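# Switch deadbolt latch to long backset, leave on bench

## Task

Adjust the deadbolt latch so it is set to the longer of its two backset lengths, and have it end up resting on the bench.

## Robot and tools

Robot: two arms, left_arm and right_arm, each ending in a five-fingered hand (right_arm a right hand, left_arm its mirror-image left hand). Calibrated base positions in the scene frame: left_arm (-0.009, +0.343, +0.041) m, right_arm (+0.053, -0.280, +0.020) m, each turned only slightly about z. A camera stand sits behind the arms. Loose objects may occasionally get a brief push from outside.

Scene frame: origin at table-top height, midway between the nominal bases; +z up, +x out over the table, left_arm toward +y. Arm names do not match image sides. Reported end_effector_position (m) and end_effector_quat_wxyz use this frame and may be a few cm off, more at long reach.

Hand point: a spot fixed to the palm, 0.05 m in front of it and 0.15 m from the wrist mount toward the fingers. Its +z runs along straight fingers, +y out of the palm, +x across the palm away from the thumb on the right hand (toward the thumb on the left hand). Straight fingertips extend 0.06 to 0.07 m past it along +z, with finger centre lines 0.06 m toward -y. A wrist bracket on the little-finger side can strike objects. Arms track loosely: at rest the hand often sits 1 to 3 cm (sometimes 5) off, mostly low, without any contact; a small turn can shift the point noticeably.

Row layout (used by execute_actions and move): one flat list of 28 numbers in [-1, 1] covering both arms, even if one arm is idle. Order: left dx, dy, dz, rx, ry, rz, then left little, ring, middle, index, thumb_bend, thumb_turn, force_limit, speed; then the same 14 for the right arm. dx..rz are offsets (not poses) along scene-frame axes, measured from that arm's current Hand target; 1.0 equals 0.6 m or 180 degrees; rx, ry, rz form one rotation vector turning about the Hand target's position. Sending six zeros re-requests the current Hand target. Orientation is clipped to within 40 degrees of the measured one each step. Finger numbers are absolute targets: +1 open/straight, -1 closed; thumb_turn -1 puts the thumb opposite the fingers, +1 beside the palm. force_limit maps -1..+1 to about 0..10 N at the fingertip (0..15 N for both thumb motors); speed rises from near zero at -1 to full at +0.48 and stays full above. Every row carries all eight hand numbers; to keep a hand unchanged, repeat the last eight you sent it (or, if none sent yet, its hand_measured six plus hand_force_limit and hand_speed).

execute_actions: actions is a list of up to 15 steps... more precisely a list of actions, each a table of up to 15 rows at 1/30 s per row; a short table repeats its final row. All rows in one action count from the pose at the action's start. cameras: list of names, ["all"], [] or null. Images return only for an empty actions list or when requested.

move: target is one row or a list of up to 15 rows, all offsets from the same starting Hand targets. speed in m/s, 0.002 to 4.3 (default 0.25; turns up to twice that in rad/s), one value or one per target. blend in m rounds corners in a list; 0 stops at each. blocking=false returns early while motion continues. Paths are straight, avoid nothing, and cap at 10 s. Avoid paths near an arm's own base. The result adds a move: line (done, off_target, moving, held, fault) and limits (paced = clipped, held = steps withheld).

wait: seconds 0 to 10; the robot holds its last command. stop: brakes a running move. zoom_image: camera (cam_high, cam_low, cam_left_wrist, cam_right_wrist) and region [x0, y0, x1, y1] in pixels, at most 504 by 504, from that camera's newest image. show_instructions: shows the reference pages (the latch manual images). finished_scene: scene = the current scene's number; irreversible.

Results: Hand target is the last commanded (clipped) pose; hand_measured, hand_stopped_by (moving, target, force, stalled, fault) and hand_load_n (fingertip N, positive pushing open) follow the same six-motor order. A vanishing load means a lost grip. Joint torques include gravity and sensor offsets. Joint limits (rad): waist ±2.880, shoulder 0 to 3.142, elbow 0 to 3.019, wrist pitch -1.693 to 1.571, wrist yaw ±1.571, wrist roll ±2.094.

Gripping: with the thumb turned in front, objects roughly 0.035 to 0.065 m thick, or handles down to 0.025 m, can be held. Close slowly (speed -0.94 or below) for a gentle grip. To tighten, raise force_limit and send a more closed target; to loosen, send a more open one.

Avoid: dropping or releasing moving parts, knocking anything off the table or leaving it off, hard hits or pushes, excess finger force, contact between the two arms, and motors overheating (MOTOR HOT at 85 °C; arm collapses at 100 °C). An arm pressing on something keeps pressing; command it back past its hand point to release.

Each tool is called after ">>>" as name([rows], argument=value, ...), one row to a line, values as JSON.

Reference images:

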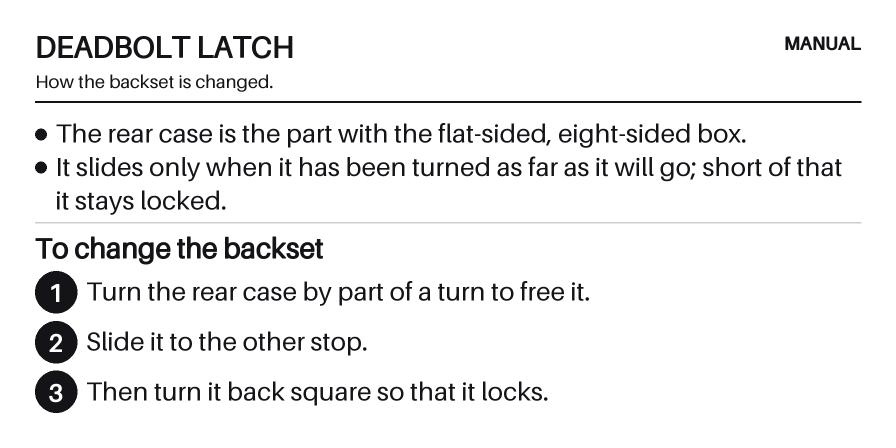

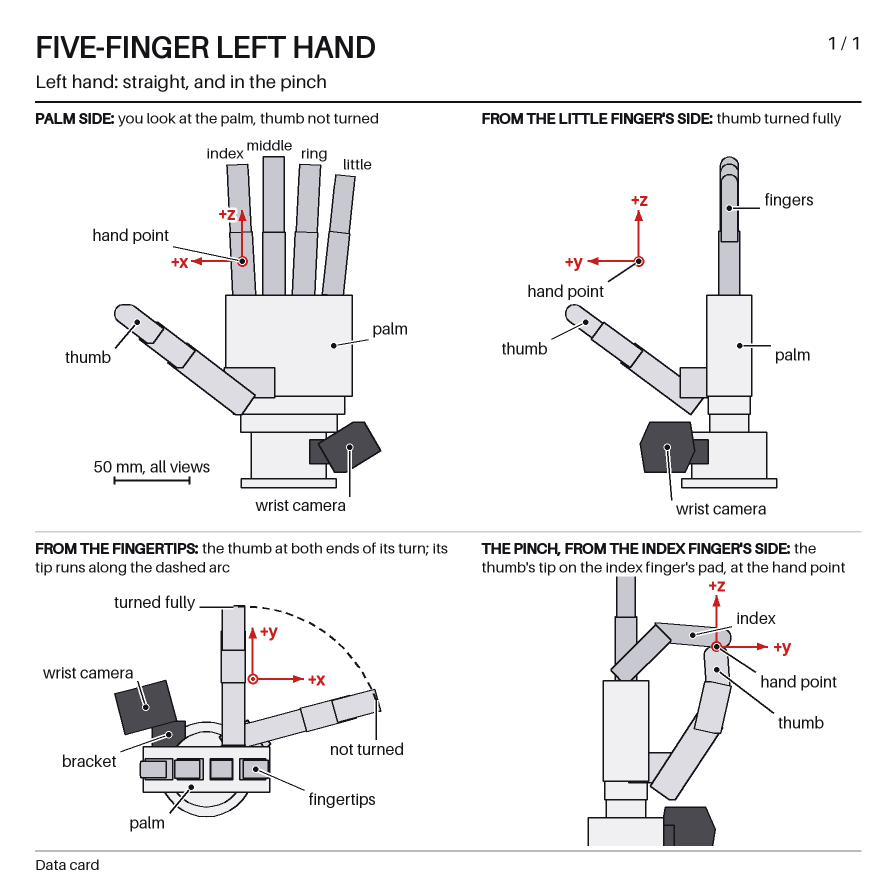

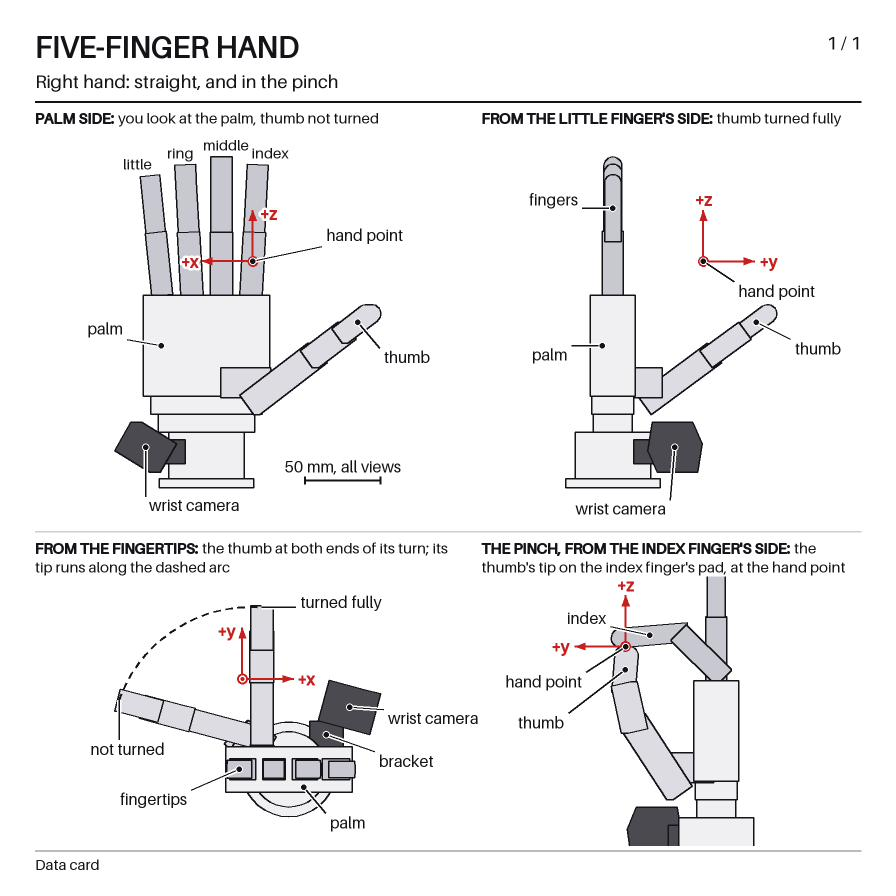

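## Session

>>> execute_actions(actions=[])

>>> zoom_image(camera="cam_high", region=[350, 150, 550, 300])

Scene clock: 0.00 s.
left_arm: end_effector_position=(+0.7990, +0.2419, +0.3804) hand_measured=(+1.000, +1.000, +1.000, +1.000, +1.000, +1.000) hand_load_n=(+0.0, +0.0, +0.0, +0.0, -0.5, +0.0) hand_stopped_by=(target, target, target, target, target, target) hand_force_limit=0.00 hand_speed=-0.80 end_effector_quat_wxyz=(-0.461, +0.635, -0.442, +0.435) | right_arm: end_effector_position=(+0.7494, +0.0071, +0.2490) hand_measured=(+1.000, +1.000, +1.000, +1.000, +1.000, +1.000) hand_load_n=(+0.0, +0.0, +0.0, +0.0, +0.0, +0.0) hand_stopped_by=(target, target, target, target, target, target) hand_force_limit=0.00 hand_speed=-0.80 end_effector_quat_wxyz=(-0.223, +0.884, -0.050, +0.409)
Joint positions: left_arm=[-0.126 1.814 1.724 -0.122 -0.355 -0.222] | right_arm=[0.39 1.832 1.701 -0.471 -0.004 -1.018]
Joint velocities: within noise
Joint torques (N m): no reading
Motor temperatures (°C): left_arm=[34 36 35 32 32 32] | right_arm=[33 35 36 35 32 32]
Heat: left arm: hottest shoulder 36 °C; right arm: hottest elbow 36 °C.
Hand target: left_arm +0.8016, +0.2415, +0.4103; -0.469, +0.626, -0.430, +0.452 | right_arm +0.7557, +0.0100, +0.2584; -0.227, +0.879, -0.050, +0.417
camera_calibration:
cam_left_wrist: T_world_to_cam=[[0.163333, -0.0772214, 0.983544, -0.493736], [-0.29625, -0.954763, -0.0257648, 0.483402], [0.941041, -0.287167, -0.178821, -0.499056], [0, 0, 0, 1]] pos_world=[0.693483, 0.280095, 0.408825]
cam_right_wrist: T_world_to_cam=[[0.272275, -0.912347, -0.305761, -0.113781], [-0.91824, -0.151392, -0.365945, 0.775926], [0.287579, 0.380399, -0.878973, 0.112934], [0, 0, 0, 1]] pos_world=[0.710989, -0.0292992, 0.348423]

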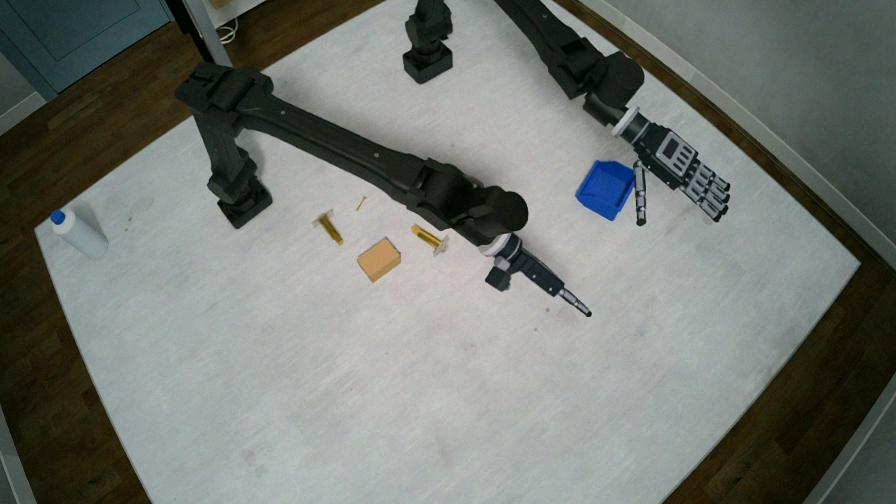

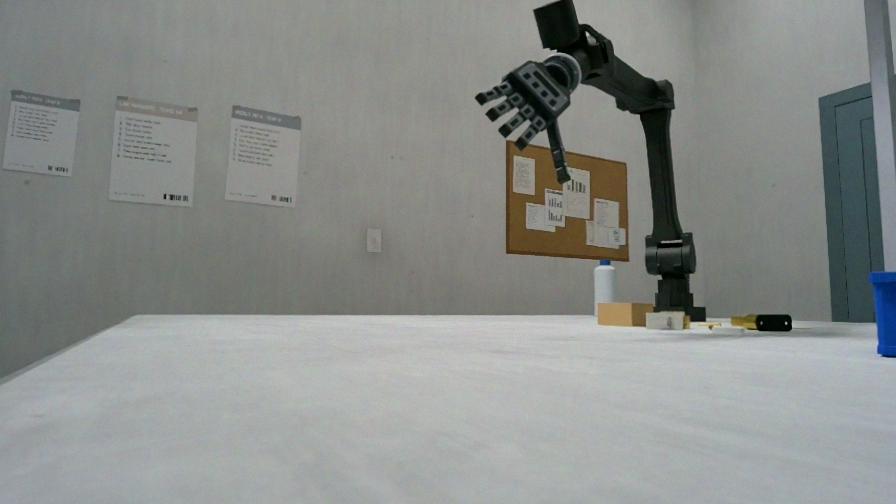

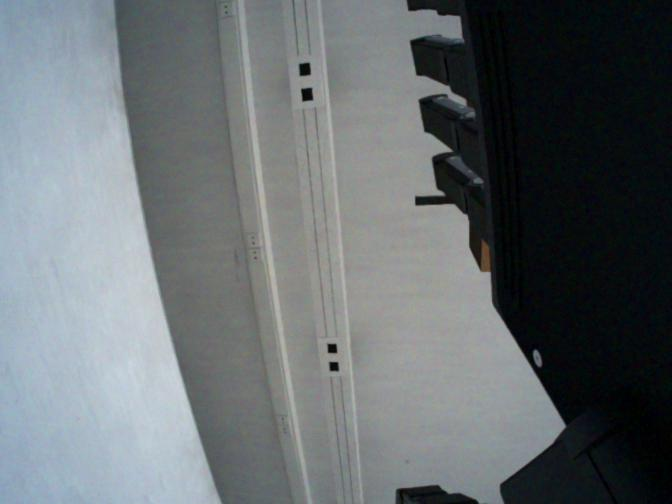

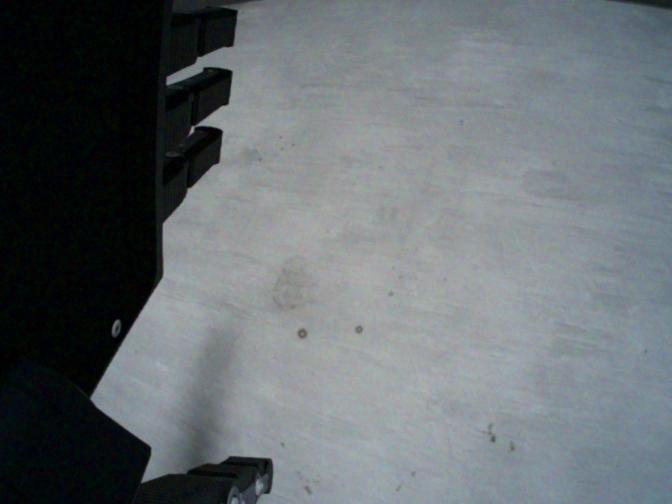

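Scaled by 2.520 from the camera's 896x504 image, which has a finer 1280x720 frame.

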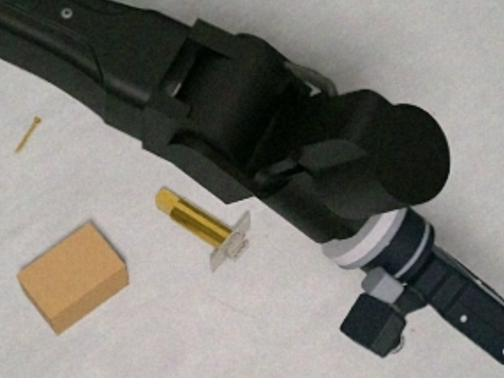

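>>> move(target=[-0.669,-0.036,-0.25,-0.017,0.508,-0.0975,1,1,0.8,0.8,0.02,-1,0.5,-0.5,-0.76,-0.18,0,0.3047,-0.0026,-0.2753,-1,-1,0.8,0.8,0.15,-1,0.8,-0.5], speed=0.3, cameras=["all"])

>>> zoom_image(camera="cam_high", region=[350, 120, 550, 270])

Scene clock: 5.50 s.
left_arm: end_effector_position=(+0.4036, +0.2217, +0.2632) hand_measured=(+1.000, +1.000, +0.800, +0.800, +0.020, -1.000) hand_load_n=(+0.0, +0.0, +0.0, +0.0, +0.0, +0.0) hand_stopped_by=(target, target, target, target, target, target) hand_force_limit=0.50 hand_speed=-0.50 end_effector_quat_wxyz=(+0.054, +0.711, -0.699, -0.053) | right_arm: end_effector_position=(+0.3019, -0.1012, +0.2599) hand_measured=(-1.000, -1.000, +0.800, +0.800, +0.150, -1.000) hand_load_n=(+0.0, +0.0, +0.0, +0.0, +0.0, +0.0) hand_stopped_by=(target, target, target, target, target, target) hand_force_limit=0.80 hand_speed=-0.50 end_effector_quat_wxyz=(-0.406, +0.576, -0.580, +0.408)
Joint positions: left_arm=[-0.143 1.7 1.651 -1.67 0.029 -0.189] | right_arm=[1.002 0.535 0.597 -0.688 0.96 0.536]
Joint torques (N m): left_arm=[-0.85 -14.56 8.28 -0.47 -0.02 0.11] | right_arm=[1.32 0.67 8.57 0.64 0.58 0.11]
Heat: left arm: hottest shoulder 37 °C; right arm: hottest shoulder 36 °C.
Hand target: left_arm +0.4002, +0.2200, +0.2603; +0.061, +0.705, -0.704, -0.061 | right_arm +0.2998, -0.0980, +0.2584; -0.406, +0.579, -0.579, +0.406
Off the commanded pose: left_arm 0.005 m, 2 deg | right_arm 0.004 m, 0 deg.
joint sent to its limit (left arm) — joint 4 (wrist pitch), lower limit. The joint targets still meet the commanded pose.
move: done
camera_calibration:
cam_left_wrist: T_world_to_cam=[[0.966781, -0.23798, -0.0932746, -0.320582], [-0.160677, -0.849622, 0.502319, 0.126963], [-0.19879, -0.470645, -0.859637, 0.526289], [0, 0, 0, 1]] pos_world=[0.434953, 0.279274, 0.358739]
cam_right_wrist: T_world_to_cam=[[-0.27804, -0.211027, -0.937103, 0.313857], [-0.565275, 0.824706, -0.0179978, 0.254337], [0.776632, 0.524717, -0.34859, 0.0215382], [0, 0, 0, 1]] pos_world=[0.214308, -0.154823, 0.306202]

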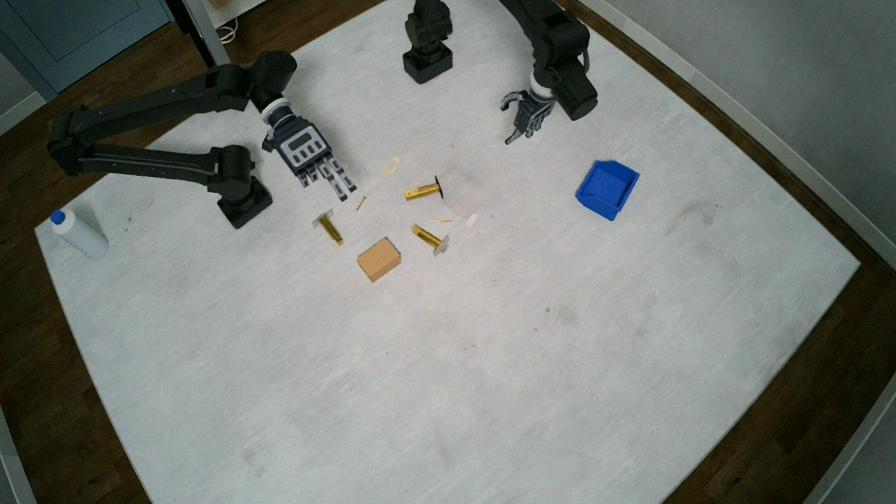

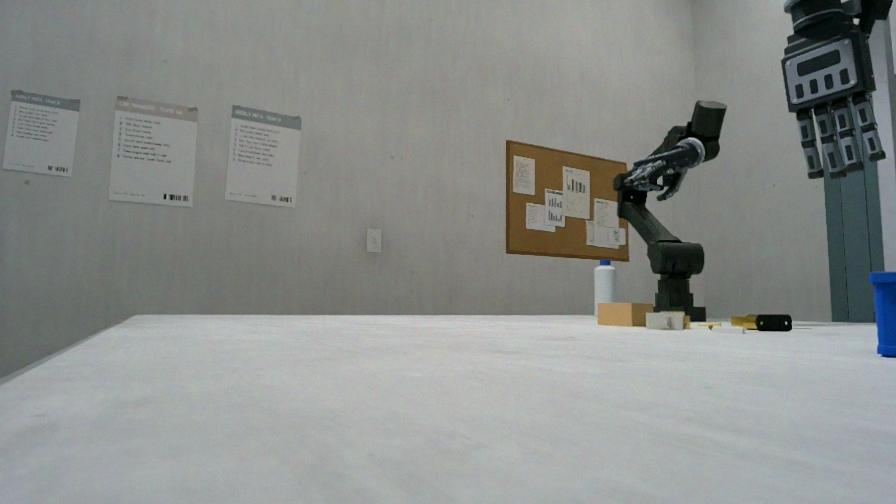

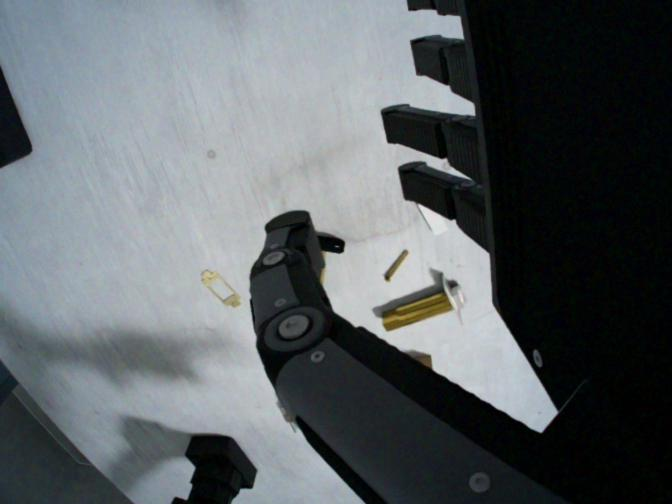

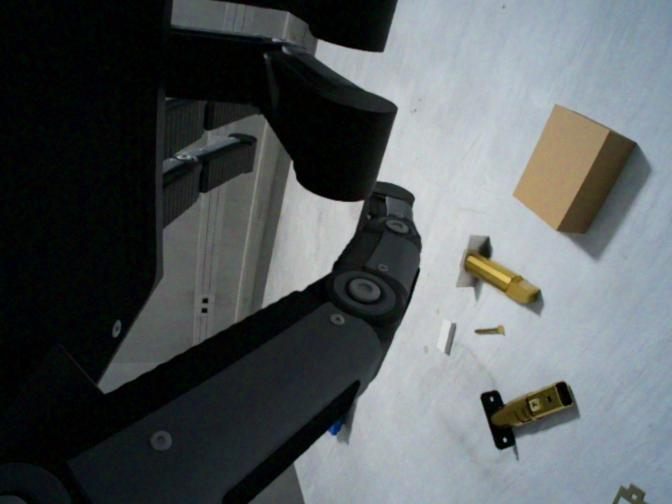

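Scaled by 2.520 from the camera's 896x504 image, which has a finer 1280x720 frame.

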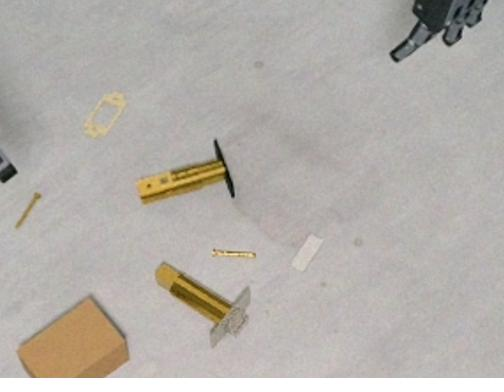

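>>> zoom_image(camera="cam_high", region=[395, 165, 455, 210])

>>> zoom_image(camera="cam_low", region=[720, 305, 800, 340])

>>> zoom_image(camera="cam_right_wrist", region=[460, 360, 600, 470])

Scaled by 8.400 from the camera's 896x504 image, which has a finer 1280x720 frame.

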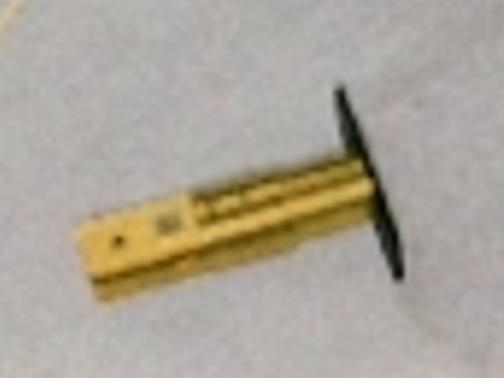

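Scaled by 6.300 from the camera's 896x504 image, which has a finer 1280x720 frame.

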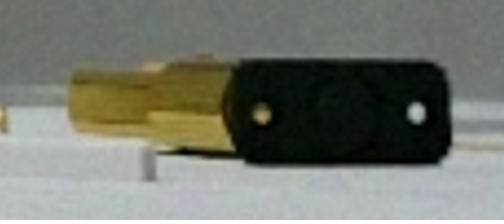

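Scaled by 3.600 from the camera's 672x504 image, which has a finer 960x720 frame.

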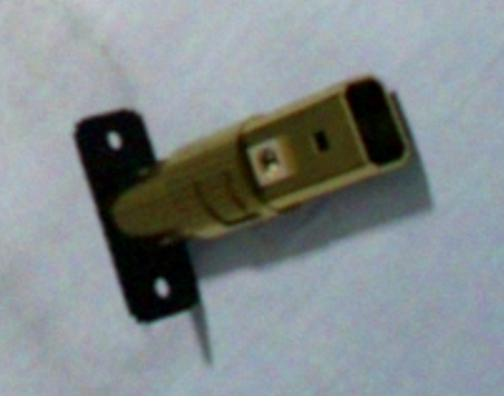

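>>> move(target=[-0.092,-0.158,-0.234,0,0,0,1,1,1,1,1,1,0.5,-0.3,0,0,0,0,0,0,-1,-1,0.8,0.8,0.15,-1,0.8,-0.5], speed=0.2, cameras=["cam_left_wrist"])

Scene clock: 26.33 s.
left_arm: end_effector_position=(+0.3424, +0.1257, +0.1234) hand_measured=(+1.000, +1.000, +1.000, +1.000, +1.000, +1.000) hand_load_n=(+0.0, +0.0, +0.0, +0.0, +0.0, +0.0) hand_stopped_by=(target, target, target, target, target, target) hand_force_limit=0.50 hand_speed=-0.30 end_effector_quat_wxyz=(+0.061, +0.700, -0.709, -0.063) | right_arm: end_effector_position=(+0.3019, -0.1012, +0.2600) hand_measured=(-1.000, -1.000, +0.800, +0.800, +0.150, -1.000) hand_load_n=(+0.0, +0.0, +0.0, +0.0, +0.0, +0.0) hand_stopped_by=(target, target, target, target, target, target) hand_force_limit=0.80 hand_speed=-0.50 end_effector_quat_wxyz=(-0.407, +0.576, -0.580, +0.408)
Joint positions: left_arm=[-0.367 1.726 1.299 -1.308 0.065 -0.38] | right_arm=[1.002 0.535 0.597 -0.688 0.96 0.536]
Joint torques (N m): left_arm=[-0.15 -13.92 7.49 0.29 -0.01 -0.09] | right_arm=[1.2 0.62 8.61 0.64 0.57 0.09]
Heat: left arm: hottest elbow 39 °C; right arm: hottest elbow 39 °C.
Hand target: left_arm +0.3450, +0.1252, +0.1200; +0.061, +0.705, -0.704, -0.061 | right_arm +0.2998, -0.0979, +0.2584; -0.406, +0.579, -0.579, +0.406
Off the commanded pose: left_arm 0.004 m, 1 deg | right_arm 0.004 m, 0 deg.
move: done
camera_calibration:
cam_left_wrist: T_world_to_cam=[[0.956791, -0.265677, -0.118178, -0.287421], [-0.172338, -0.845477, 0.505439, 0.108949], [-0.2342, -0.463233, -0.854731, 0.359272], [0, 0, 0, 1]] pos_world=[0.377919, 0.18218, 0.218047]
Images, in order (width x height): cam_left_wrist 672x504.

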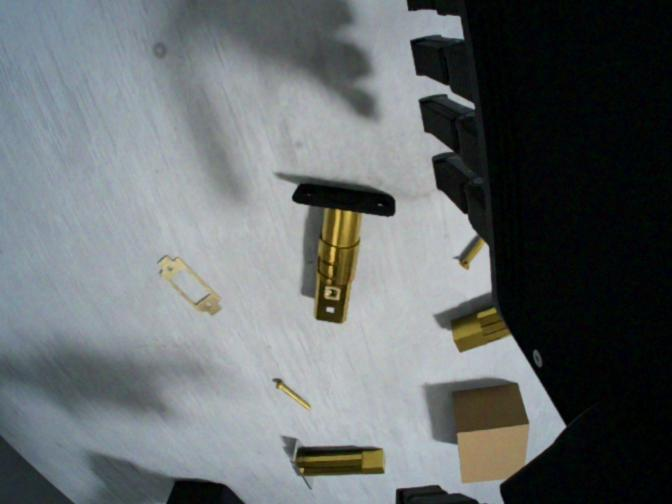

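>>> zoom_image(camera="cam_left_wrist", region=[300, 200, 370, 330])

>>> zoom_image(camera="cam_left_wrist", region=[312, 230, 366, 284])

Scaled by 3.877 from the camera's 672x504 image, which has a finer 960x720 frame.

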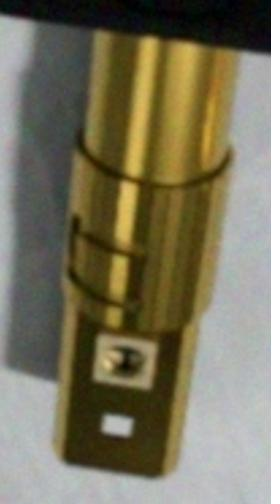

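Scaled by 9.333 from the camera's 672x504 image, which has a finer 960x720 frame.

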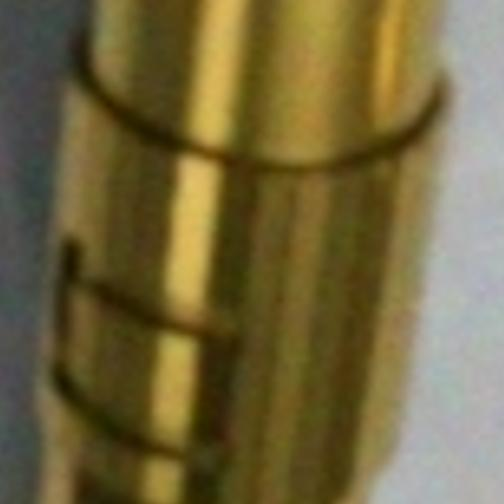

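>>> move([
  [0.092,0.25,0.17,0,0,0,1,1,1,1,1,1,0.5,-0.3,0,0,0,0,0,0,-1,-1,0.8,0.8,0.15,-1,0.8,-0.5],
  [0.092,0.25,0.17,0,0,0,1,1,1,1,1,1,0.5,-0.3,0.019,0.30,-0.23,0,0,-0.111,-1,-1,0.8,0.8,0.15,-1,0.8,-0.5],
], speed=0.25, cameras=["all"])

Scene clock: 31.87 s.
left_arm: end_effector_position=(+0.3880, +0.2783, +0.2037) hand_measured=(+1.000, +1.000, +1.000, +1.000, +1.000, +1.000) hand_load_n=(+0.0, +0.0, +0.0, +0.0, +0.0, +0.0) hand_stopped_by=(target, target, target, target, target, target) hand_force_limit=0.50 hand_speed=-0.30 end_effector_quat_wxyz=(+0.074, +0.709, -0.697, -0.079) | right_arm: end_effector_position=(+0.3119, +0.0622, +0.1138) hand_measured=(-1.000, -1.000, +0.800, +0.800, +0.150, -1.000) hand_load_n=(+0.0, +0.0, +0.0, +0.0, +0.0, +0.0) hand_stopped_by=(target, target, target, target, target, target) hand_force_limit=0.80 hand_speed=-0.50 end_effector_quat_wxyz=(+0.318, -0.474, +0.667, -0.479)
Joint positions: left_arm=[-0.035 1.71 1.488 -1.566 0.01 -0.082] | right_arm=[1.27 1.588 0.973 -1.262 1.208 1.865]
Joint torques (N m): left_arm=[-0.91 -15.97 12.49 -0.72 -0.03 0.12] | right_arm=[1.38 -9 8.75 -1.1 0.69 0.1]
Heat: left arm: hottest elbow 39 °C; right arm: hottest elbow 40 °C.
Hand target: left_arm +0.4002, +0.2751, +0.2219; +0.061, +0.705, -0.704, -0.061 | right_arm +0.3111, +0.0820, +0.1204; +0.329, -0.470, +0.671, -0.470
Off the commanded pose: left_arm 0.022 m, 3 deg | right_arm 0.021 m, 2 deg.
move: off_target (left_arm, right_arm)
camera_calibration:
cam_left_wrist: T_world_to_cam=[[0.958453, -0.236824, -0.159001, -0.281394], [-0.126918, -0.853252, 0.505818, 0.189734], [-0.255458, -0.464623, -0.84786, 0.516556], [0, 0, 0, 1]] pos_world=[0.425743, 0.335254, 0.297254]
cam_right_wrist: T_world_to_cam=[[-0.345604, -0.128307, -0.929567, 0.229225], [-0.247424, 0.968013, -0.0416239, 0.0172383], [0.905173, 0.215612, -0.366296, -0.141799], [0, 0, 0, 1]] pos_world=[0.211839, 0.0432978, 0.161857]

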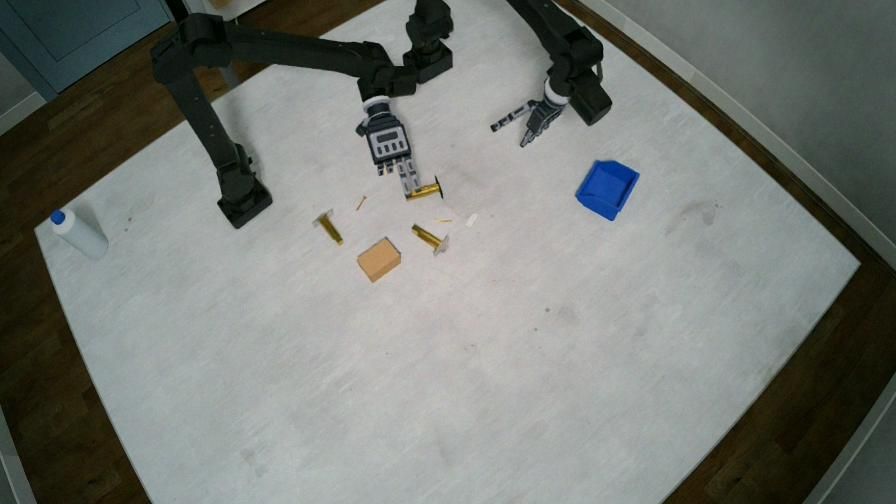

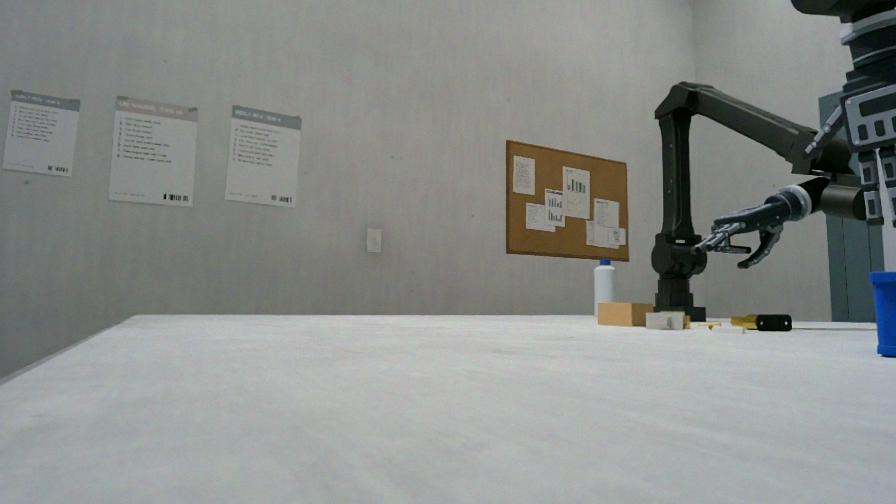

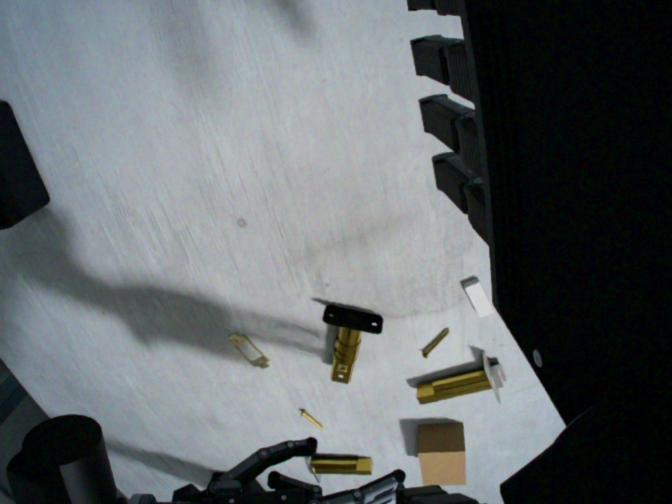

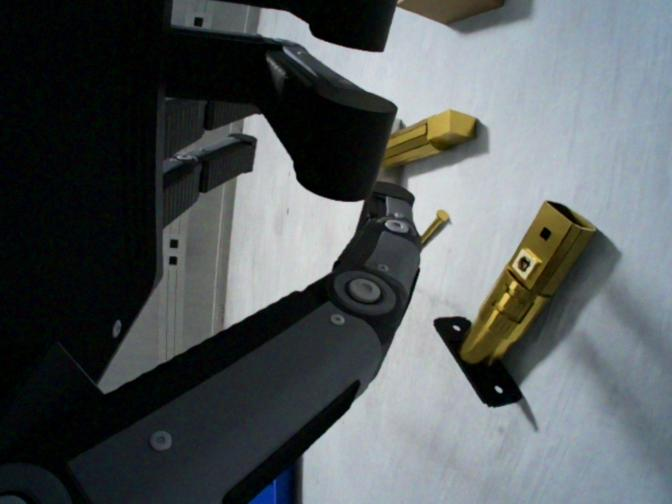

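>>> zoom_image(camera="cam_right_wrist", region=[430, 190, 610, 420])

Scaled by 2.191 from the camera's 672x504 image, which has a finer 960x720 frame.

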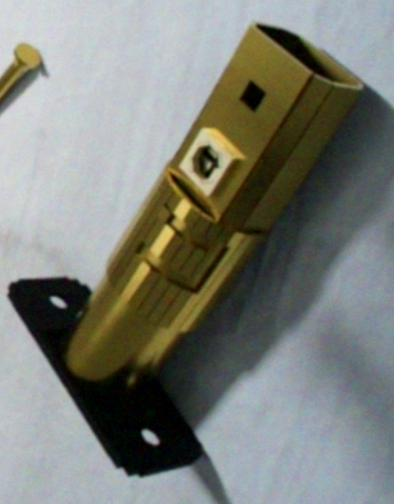

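>>> move([
  [0,0,0,0,0,0,1,1,1,1,1,1,0.5,-0.3,0.0082,0.045,-0.08,0,0,-0.0055,-1,-1,0.8,0.8,0.15,-1,0.8,-0.5],
  [0,0,0,0,0,0,1,1,1,1,1,1,0.5,-0.3,0.0082,0.0317,-0.1257,0,0,-0.0055,-1,-1,0.8,0.8,0.15,-1,0.8,-0.5],
], speed=0.12, cameras=["cam_low","cam_left_wrist","cam_right_wrist"])

>>> zoom_image(camera="cam_right_wrist", region=[340, 100, 560, 320])

>>> zoom_image(camera="cam_left_wrist", region=[260, 270, 420, 420])

Scene clock: 35.60 s.
left_arm: end_effector_position=(+0.3880, +0.2783, +0.2037) hand_measured=(+1.000, +1.000, +1.000, +1.000, +1.000, +1.000) hand_load_n=(+0.0, +0.0, +0.0, +0.0, +0.0, +0.0) hand_stopped_by=(target, target, target, target, target, target) hand_force_limit=0.50 hand_speed=-0.30 end_effector_quat_wxyz=(+0.074, +0.709, -0.697, -0.079) | right_arm: end_effector_position=(+0.3200, +0.1005, +0.0526) hand_measured=(-1.000, -1.000, +0.800, +0.800, +0.150, -1.000) hand_load_n=(+0.0, +0.0, +0.0, +0.0, +0.5, +0.0) hand_stopped_by=(target, target, target, target, target, target) hand_force_limit=0.80 hand_speed=-0.50 end_effector_quat_wxyz=(+0.326, -0.460, +0.678, -0.472)
Joint positions: left_arm=[-0.035 1.71 1.488 -1.566 0.01 -0.082] | right_arm=[1.275 1.782 1.03 -1.143 1.202 1.924]
Joint torques (N m): left_arm=[-0.85 -15.91 12.46 -0.75 -0.02 0.12] | right_arm=[1.08 -11.16 4.57 -0.35 0.74 -0.01]
Motor temperatures (°C): left_arm=[34 38 40 32 32 32] | right_arm=[33 36 40 35 33 32]
Heat: left arm: hottest elbow 40 °C; right arm: hottest elbow 40 °C.
Hand target: left_arm +0.4002, +0.2751, +0.2219; +0.061, +0.705, -0.704, -0.061 | right_arm +0.3161, +0.1011, +0.0450; +0.325, -0.464, +0.675, -0.473
Off the commanded pose: left_arm 0.022 m, 3 deg | right_arm 0.009 m, 1 deg.
move: off_target (left_arm)
camera_calibration:
cam_left_wrist: T_world_to_cam=[[0.958453, -0.236824, -0.159001, -0.281394], [-0.126918, -0.853252, 0.505818, 0.189734], [-0.255458, -0.464623, -0.84786, 0.516556], [0, 0, 0, 1]] pos_world=[0.425743, 0.335254, 0.297254]
cam_right_wrist: T_world_to_cam=[[-0.338042, -0.0886126, -0.93695, 0.173958], [-0.230497, 0.973033, -0.00886385, -0.0280098], [0.912468, 0.212968, -0.349351, -0.182704], [0, 0, 0, 1]] pos_world=[0.219061, 0.0815795, 0.0989138]
Images, in order (width x height): cam_low 896x504, cam_left_wrist 672x504, cam_right_wrist 672x504.

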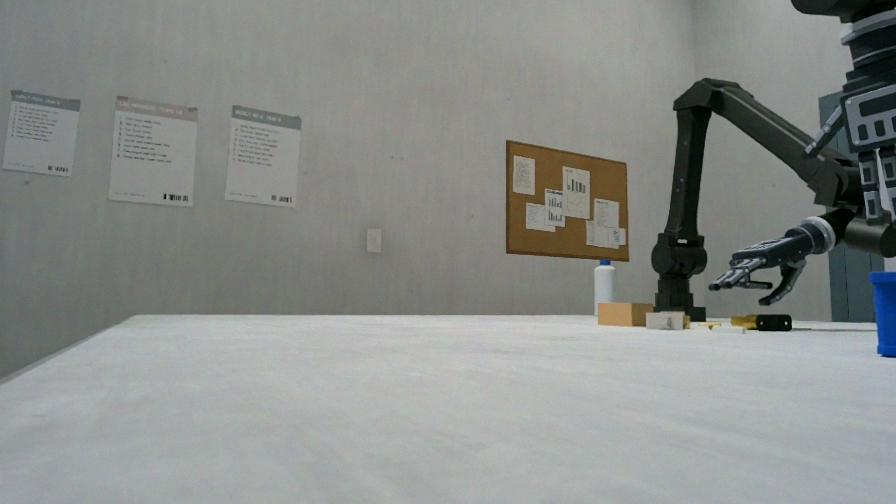

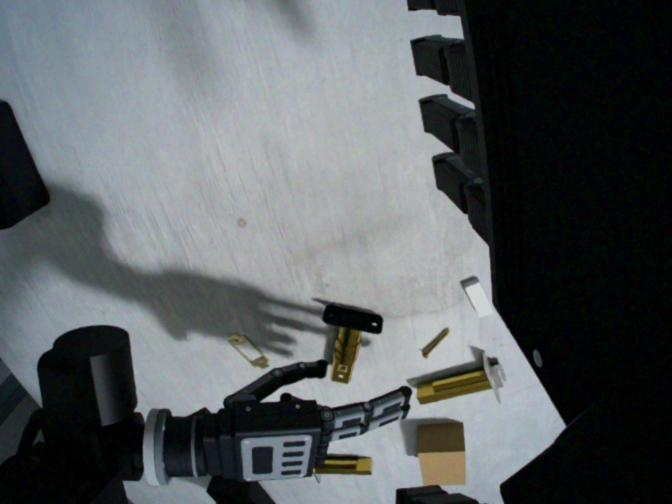

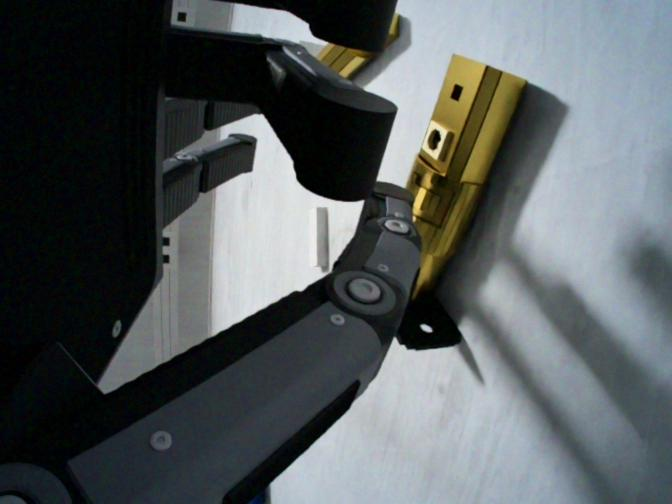

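Scaled by 2.291 from the camera's 672x504 image, which has a finer 960x720 frame.

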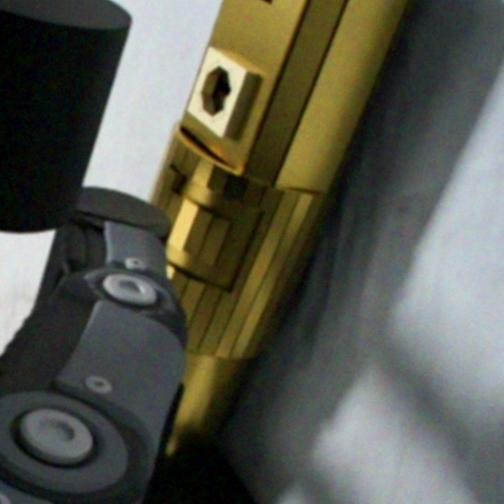

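Scaled by 3.150 from the camera's 672x504 image, which has a finer 960x720 frame.

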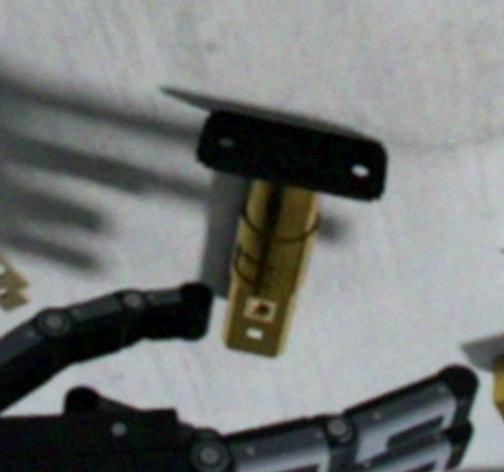

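>>> move([
  [0,0,0,0,0,0,1,1,1,1,1,1,0.5,-0.3,-0.0088,-0.0158,0.01,0,0,0,-1,-1,0.8,0.8,0.15,-1,0.8,-0.5],
  [0,0,0,0,0,0,1,1,1,1,1,1,0.5,-0.3,-0.0088,-0.0158,-0.02,0,0,0,-1,-1,0.8,0.8,0.15,-1,0.8,-0.5],
], speed=0.08, cameras=["cam_left_wrist","cam_right_wrist"])

>>> zoom_image(camera="cam_left_wrist", region=[260, 270, 420, 420])

Scene clock: 39.07 s.
left_arm: end_effector_position=(+0.3880, +0.2783, +0.2037) hand_measured=(+1.000, +1.000, +1.000, +1.000, +1.000, +1.000) hand_load_n=(-0.5, +0.0, +0.0, +0.0, +0.0, +0.0) hand_stopped_by=(target, target, target, target, target, target) hand_force_limit=0.50 hand_speed=-0.30 end_effector_quat_wxyz=(+0.074, +0.709, -0.697, -0.079) | right_arm: end_effector_position=(+0.3174, +0.0920, +0.0436) hand_measured=(-1.000, -1.000, +0.800, +0.800, +0.150, -1.000) hand_load_n=(+0.0, +0.0, +0.0, +0.0, +0.0, +0.0) hand_stopped_by=(target, target, target, target, target, target) hand_force_limit=0.80 hand_speed=-0.50 end_effector_quat_wxyz=(+0.326, -0.459, +0.678, -0.473)
Joint positions: left_arm=[-0.035 1.71 1.488 -1.566 0.01 -0.082] | right_arm=[1.276 1.784 0.999 -1.116 1.202 1.931]
Joint torques (N m): left_arm=[-0.91 -15.91 12.45 -0.68 -0.02 0.11] | right_arm=[1.44 -10.4 4.03 -0.28 0.65 0.09]
Heat: left arm: hottest elbow 41 °C; right arm: hottest elbow 40 °C.
Hand target: left_arm +0.4002, +0.2751, +0.2219; +0.061, +0.705, -0.704, -0.061 | right_arm +0.3108, +0.0917, +0.0331; +0.325, -0.464, +0.675, -0.473
Off the commanded pose: left_arm 0.022 m, 3 deg | right_arm 0.013 m, 1 deg.
move: off_target (left_arm, right_arm)
camera_calibration:
cam_left_wrist: T_world_to_cam=[[0.958453, -0.236824, -0.159001, -0.281394], [-0.126918, -0.853252, 0.505818, 0.189734], [-0.255458, -0.464623, -0.84786, 0.516556], [0, 0, 0, 1]] pos_world=[0.425743, 0.335254, 0.297254]
cam_right_wrist: T_world_to_cam=[[-0.337615, -0.0887739, -0.937089, 0.163868], [-0.229435, 0.973277, -0.00954127, -0.0206791], [0.912894, 0.21178, -0.348961, -0.18182], [0, 0, 0, 1]] pos_world=[0.216562, 0.0731795, 0.0899131]
Images, in order (width x height): cam_left_wrist 672x504, cam_right_wrist 672x504.

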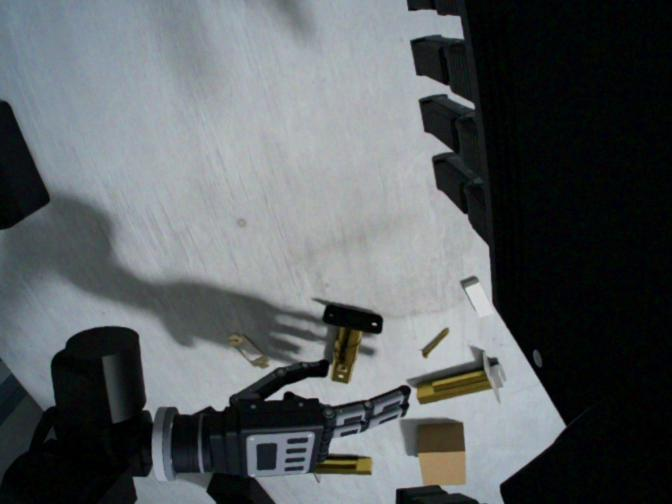

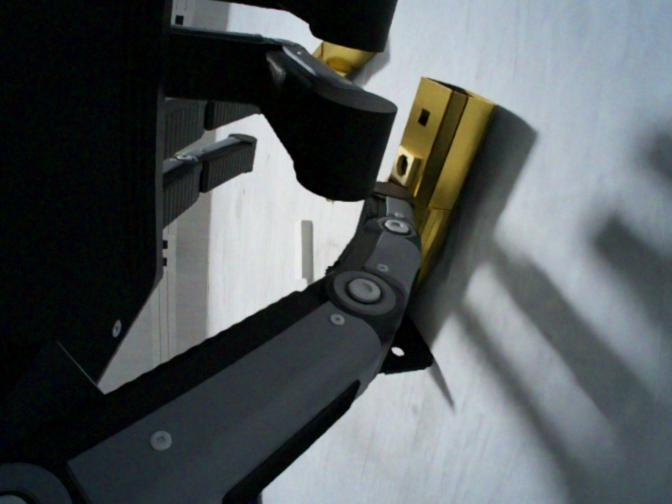

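Scaled by 3.150 from the camera's 672x504 image, which has a finer 960x720 frame.

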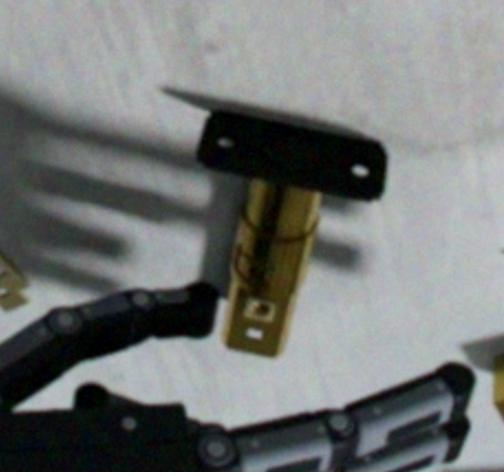

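>>> move([
  [0,0,0,0,0,0,1,1,1,1,1,1,0.5,-0.3,-0.0055,-0.002,0.035,0,0,0,-1,-1,0.8,0.8,0.15,-1,0.8,-0.5],
  [0,0,0,0,0,0,1,1,1,1,1,1,0.5,-0.3,-0.0055,-0.002,-0.0335,0,0,0,-1,-1,0.8,0.8,0.15,-1,0.8,-0.5],
], speed=0.08, cameras=["cam_left_wrist","cam_right_wrist","cam_low"])

>>> zoom_image(camera="cam_left_wrist", region=[260, 270, 420, 420])

>>> zoom_image(camera="cam_low", region=[700, 290, 810, 345])

Scene clock: 42.03 s.
left_arm: end_effector_position=(+0.3880, +0.2783, +0.2037) hand_measured=(+1.000, +1.000, +1.000, +1.000, +1.000, +1.000) hand_load_n=(+0.0, +0.0, +0.0, +0.0, +0.0, +0.0) hand_stopped_by=(target, target, target, target, target, target) hand_force_limit=0.50 hand_speed=-0.30 end_effector_quat_wxyz=(+0.074, +0.709, -0.697, -0.079) | right_arm: end_effector_position=(+0.3137, +0.0894, +0.0197) hand_measured=(-1.000, -1.000, +0.800, +0.800, +0.150, -1.000) hand_load_n=(+0.0, +0.0, +0.0, +0.0, +0.0, +0.0) hand_stopped_by=(target, target, target, target, target, target) hand_force_limit=0.80 hand_speed=-0.50 end_effector_quat_wxyz=(+0.323, -0.461, +0.676, -0.475)
Joint positions: left_arm=[-0.035 1.71 1.488 -1.566 0.01 -0.082] | right_arm=[1.284 1.833 0.985 -1.079 1.199 1.95]
Joint torques (N m): left_arm=[-0.85 -15.97 12.49 -0.72 -0.02 0.11] | right_arm=[1.44 -10.99 3.78 -0.36 0.65 0.09]
Heat: left arm: hottest elbow 41 °C; right arm: hottest elbow 40 °C.
Hand target: left_arm +0.4002, +0.2751, +0.2219; +0.061, +0.705, -0.704, -0.061 | right_arm +0.3075, +0.0904, +0.0130; +0.325, -0.464, +0.675, -0.473
Off the commanded pose: left_arm 0.022 m, 3 deg | right_arm 0.009 m, 1 deg.
move: off_target (left_arm)
camera_calibration:
cam_left_wrist: T_world_to_cam=[[0.958453, -0.236824, -0.159001, -0.281394], [-0.126918, -0.853252, 0.505818, 0.189734], [-0.255458, -0.464623, -0.84786, 0.516556], [0, 0, 0, 1]] pos_world=[0.425743, 0.335254, 0.297254]
cam_right_wrist: T_world_to_cam=[[-0.339845, -0.0971601, -0.935449, 0.141454], [-0.229373, 0.973177, -0.0177484, -0.0191711], [0.912082, 0.208535, -0.353015, -0.185497], [0, 0, 0, 1]] pos_world=[0.212863, 0.0710831, 0.0664991]
Images, in order (width x height): cam_low 896x504, cam_left_wrist 672x504, cam_right_wrist 672x504.

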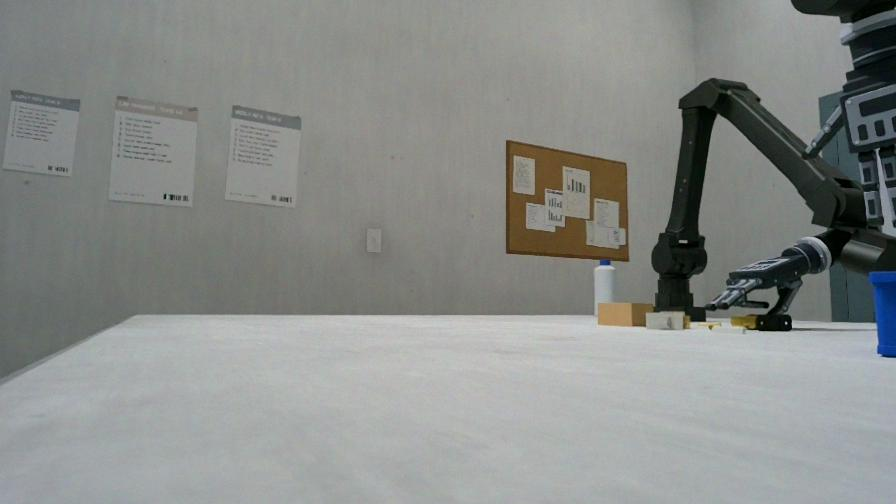

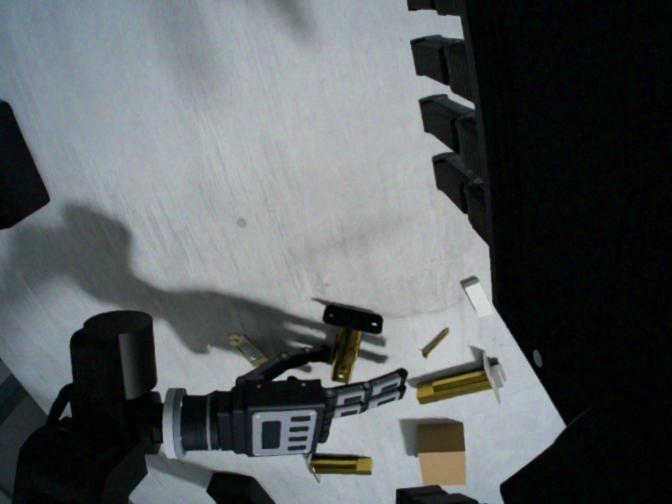

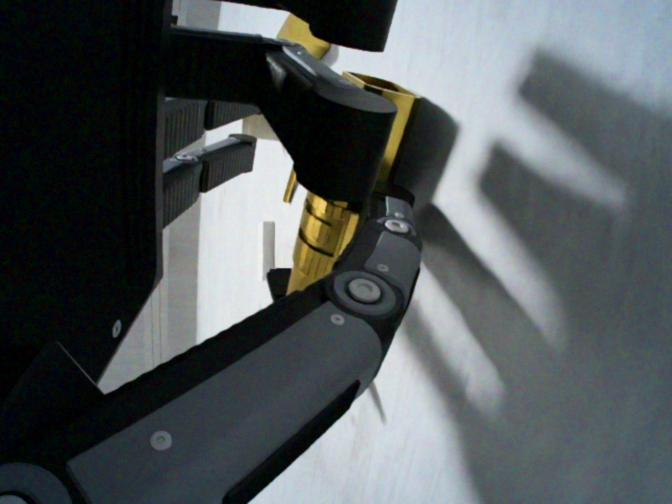

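Scaled by 3.150 from the camera's 672x504 image, which has a finer 960x720 frame.

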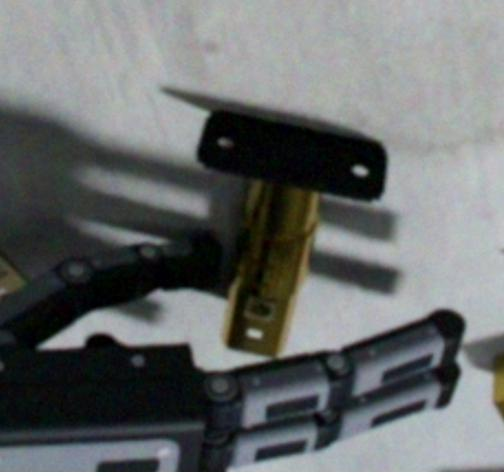

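Scaled by 4.582 from the camera's 896x504 image, which has a finer 1280x720 frame.

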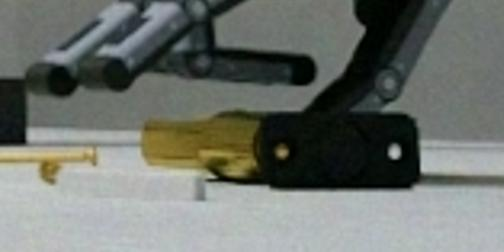

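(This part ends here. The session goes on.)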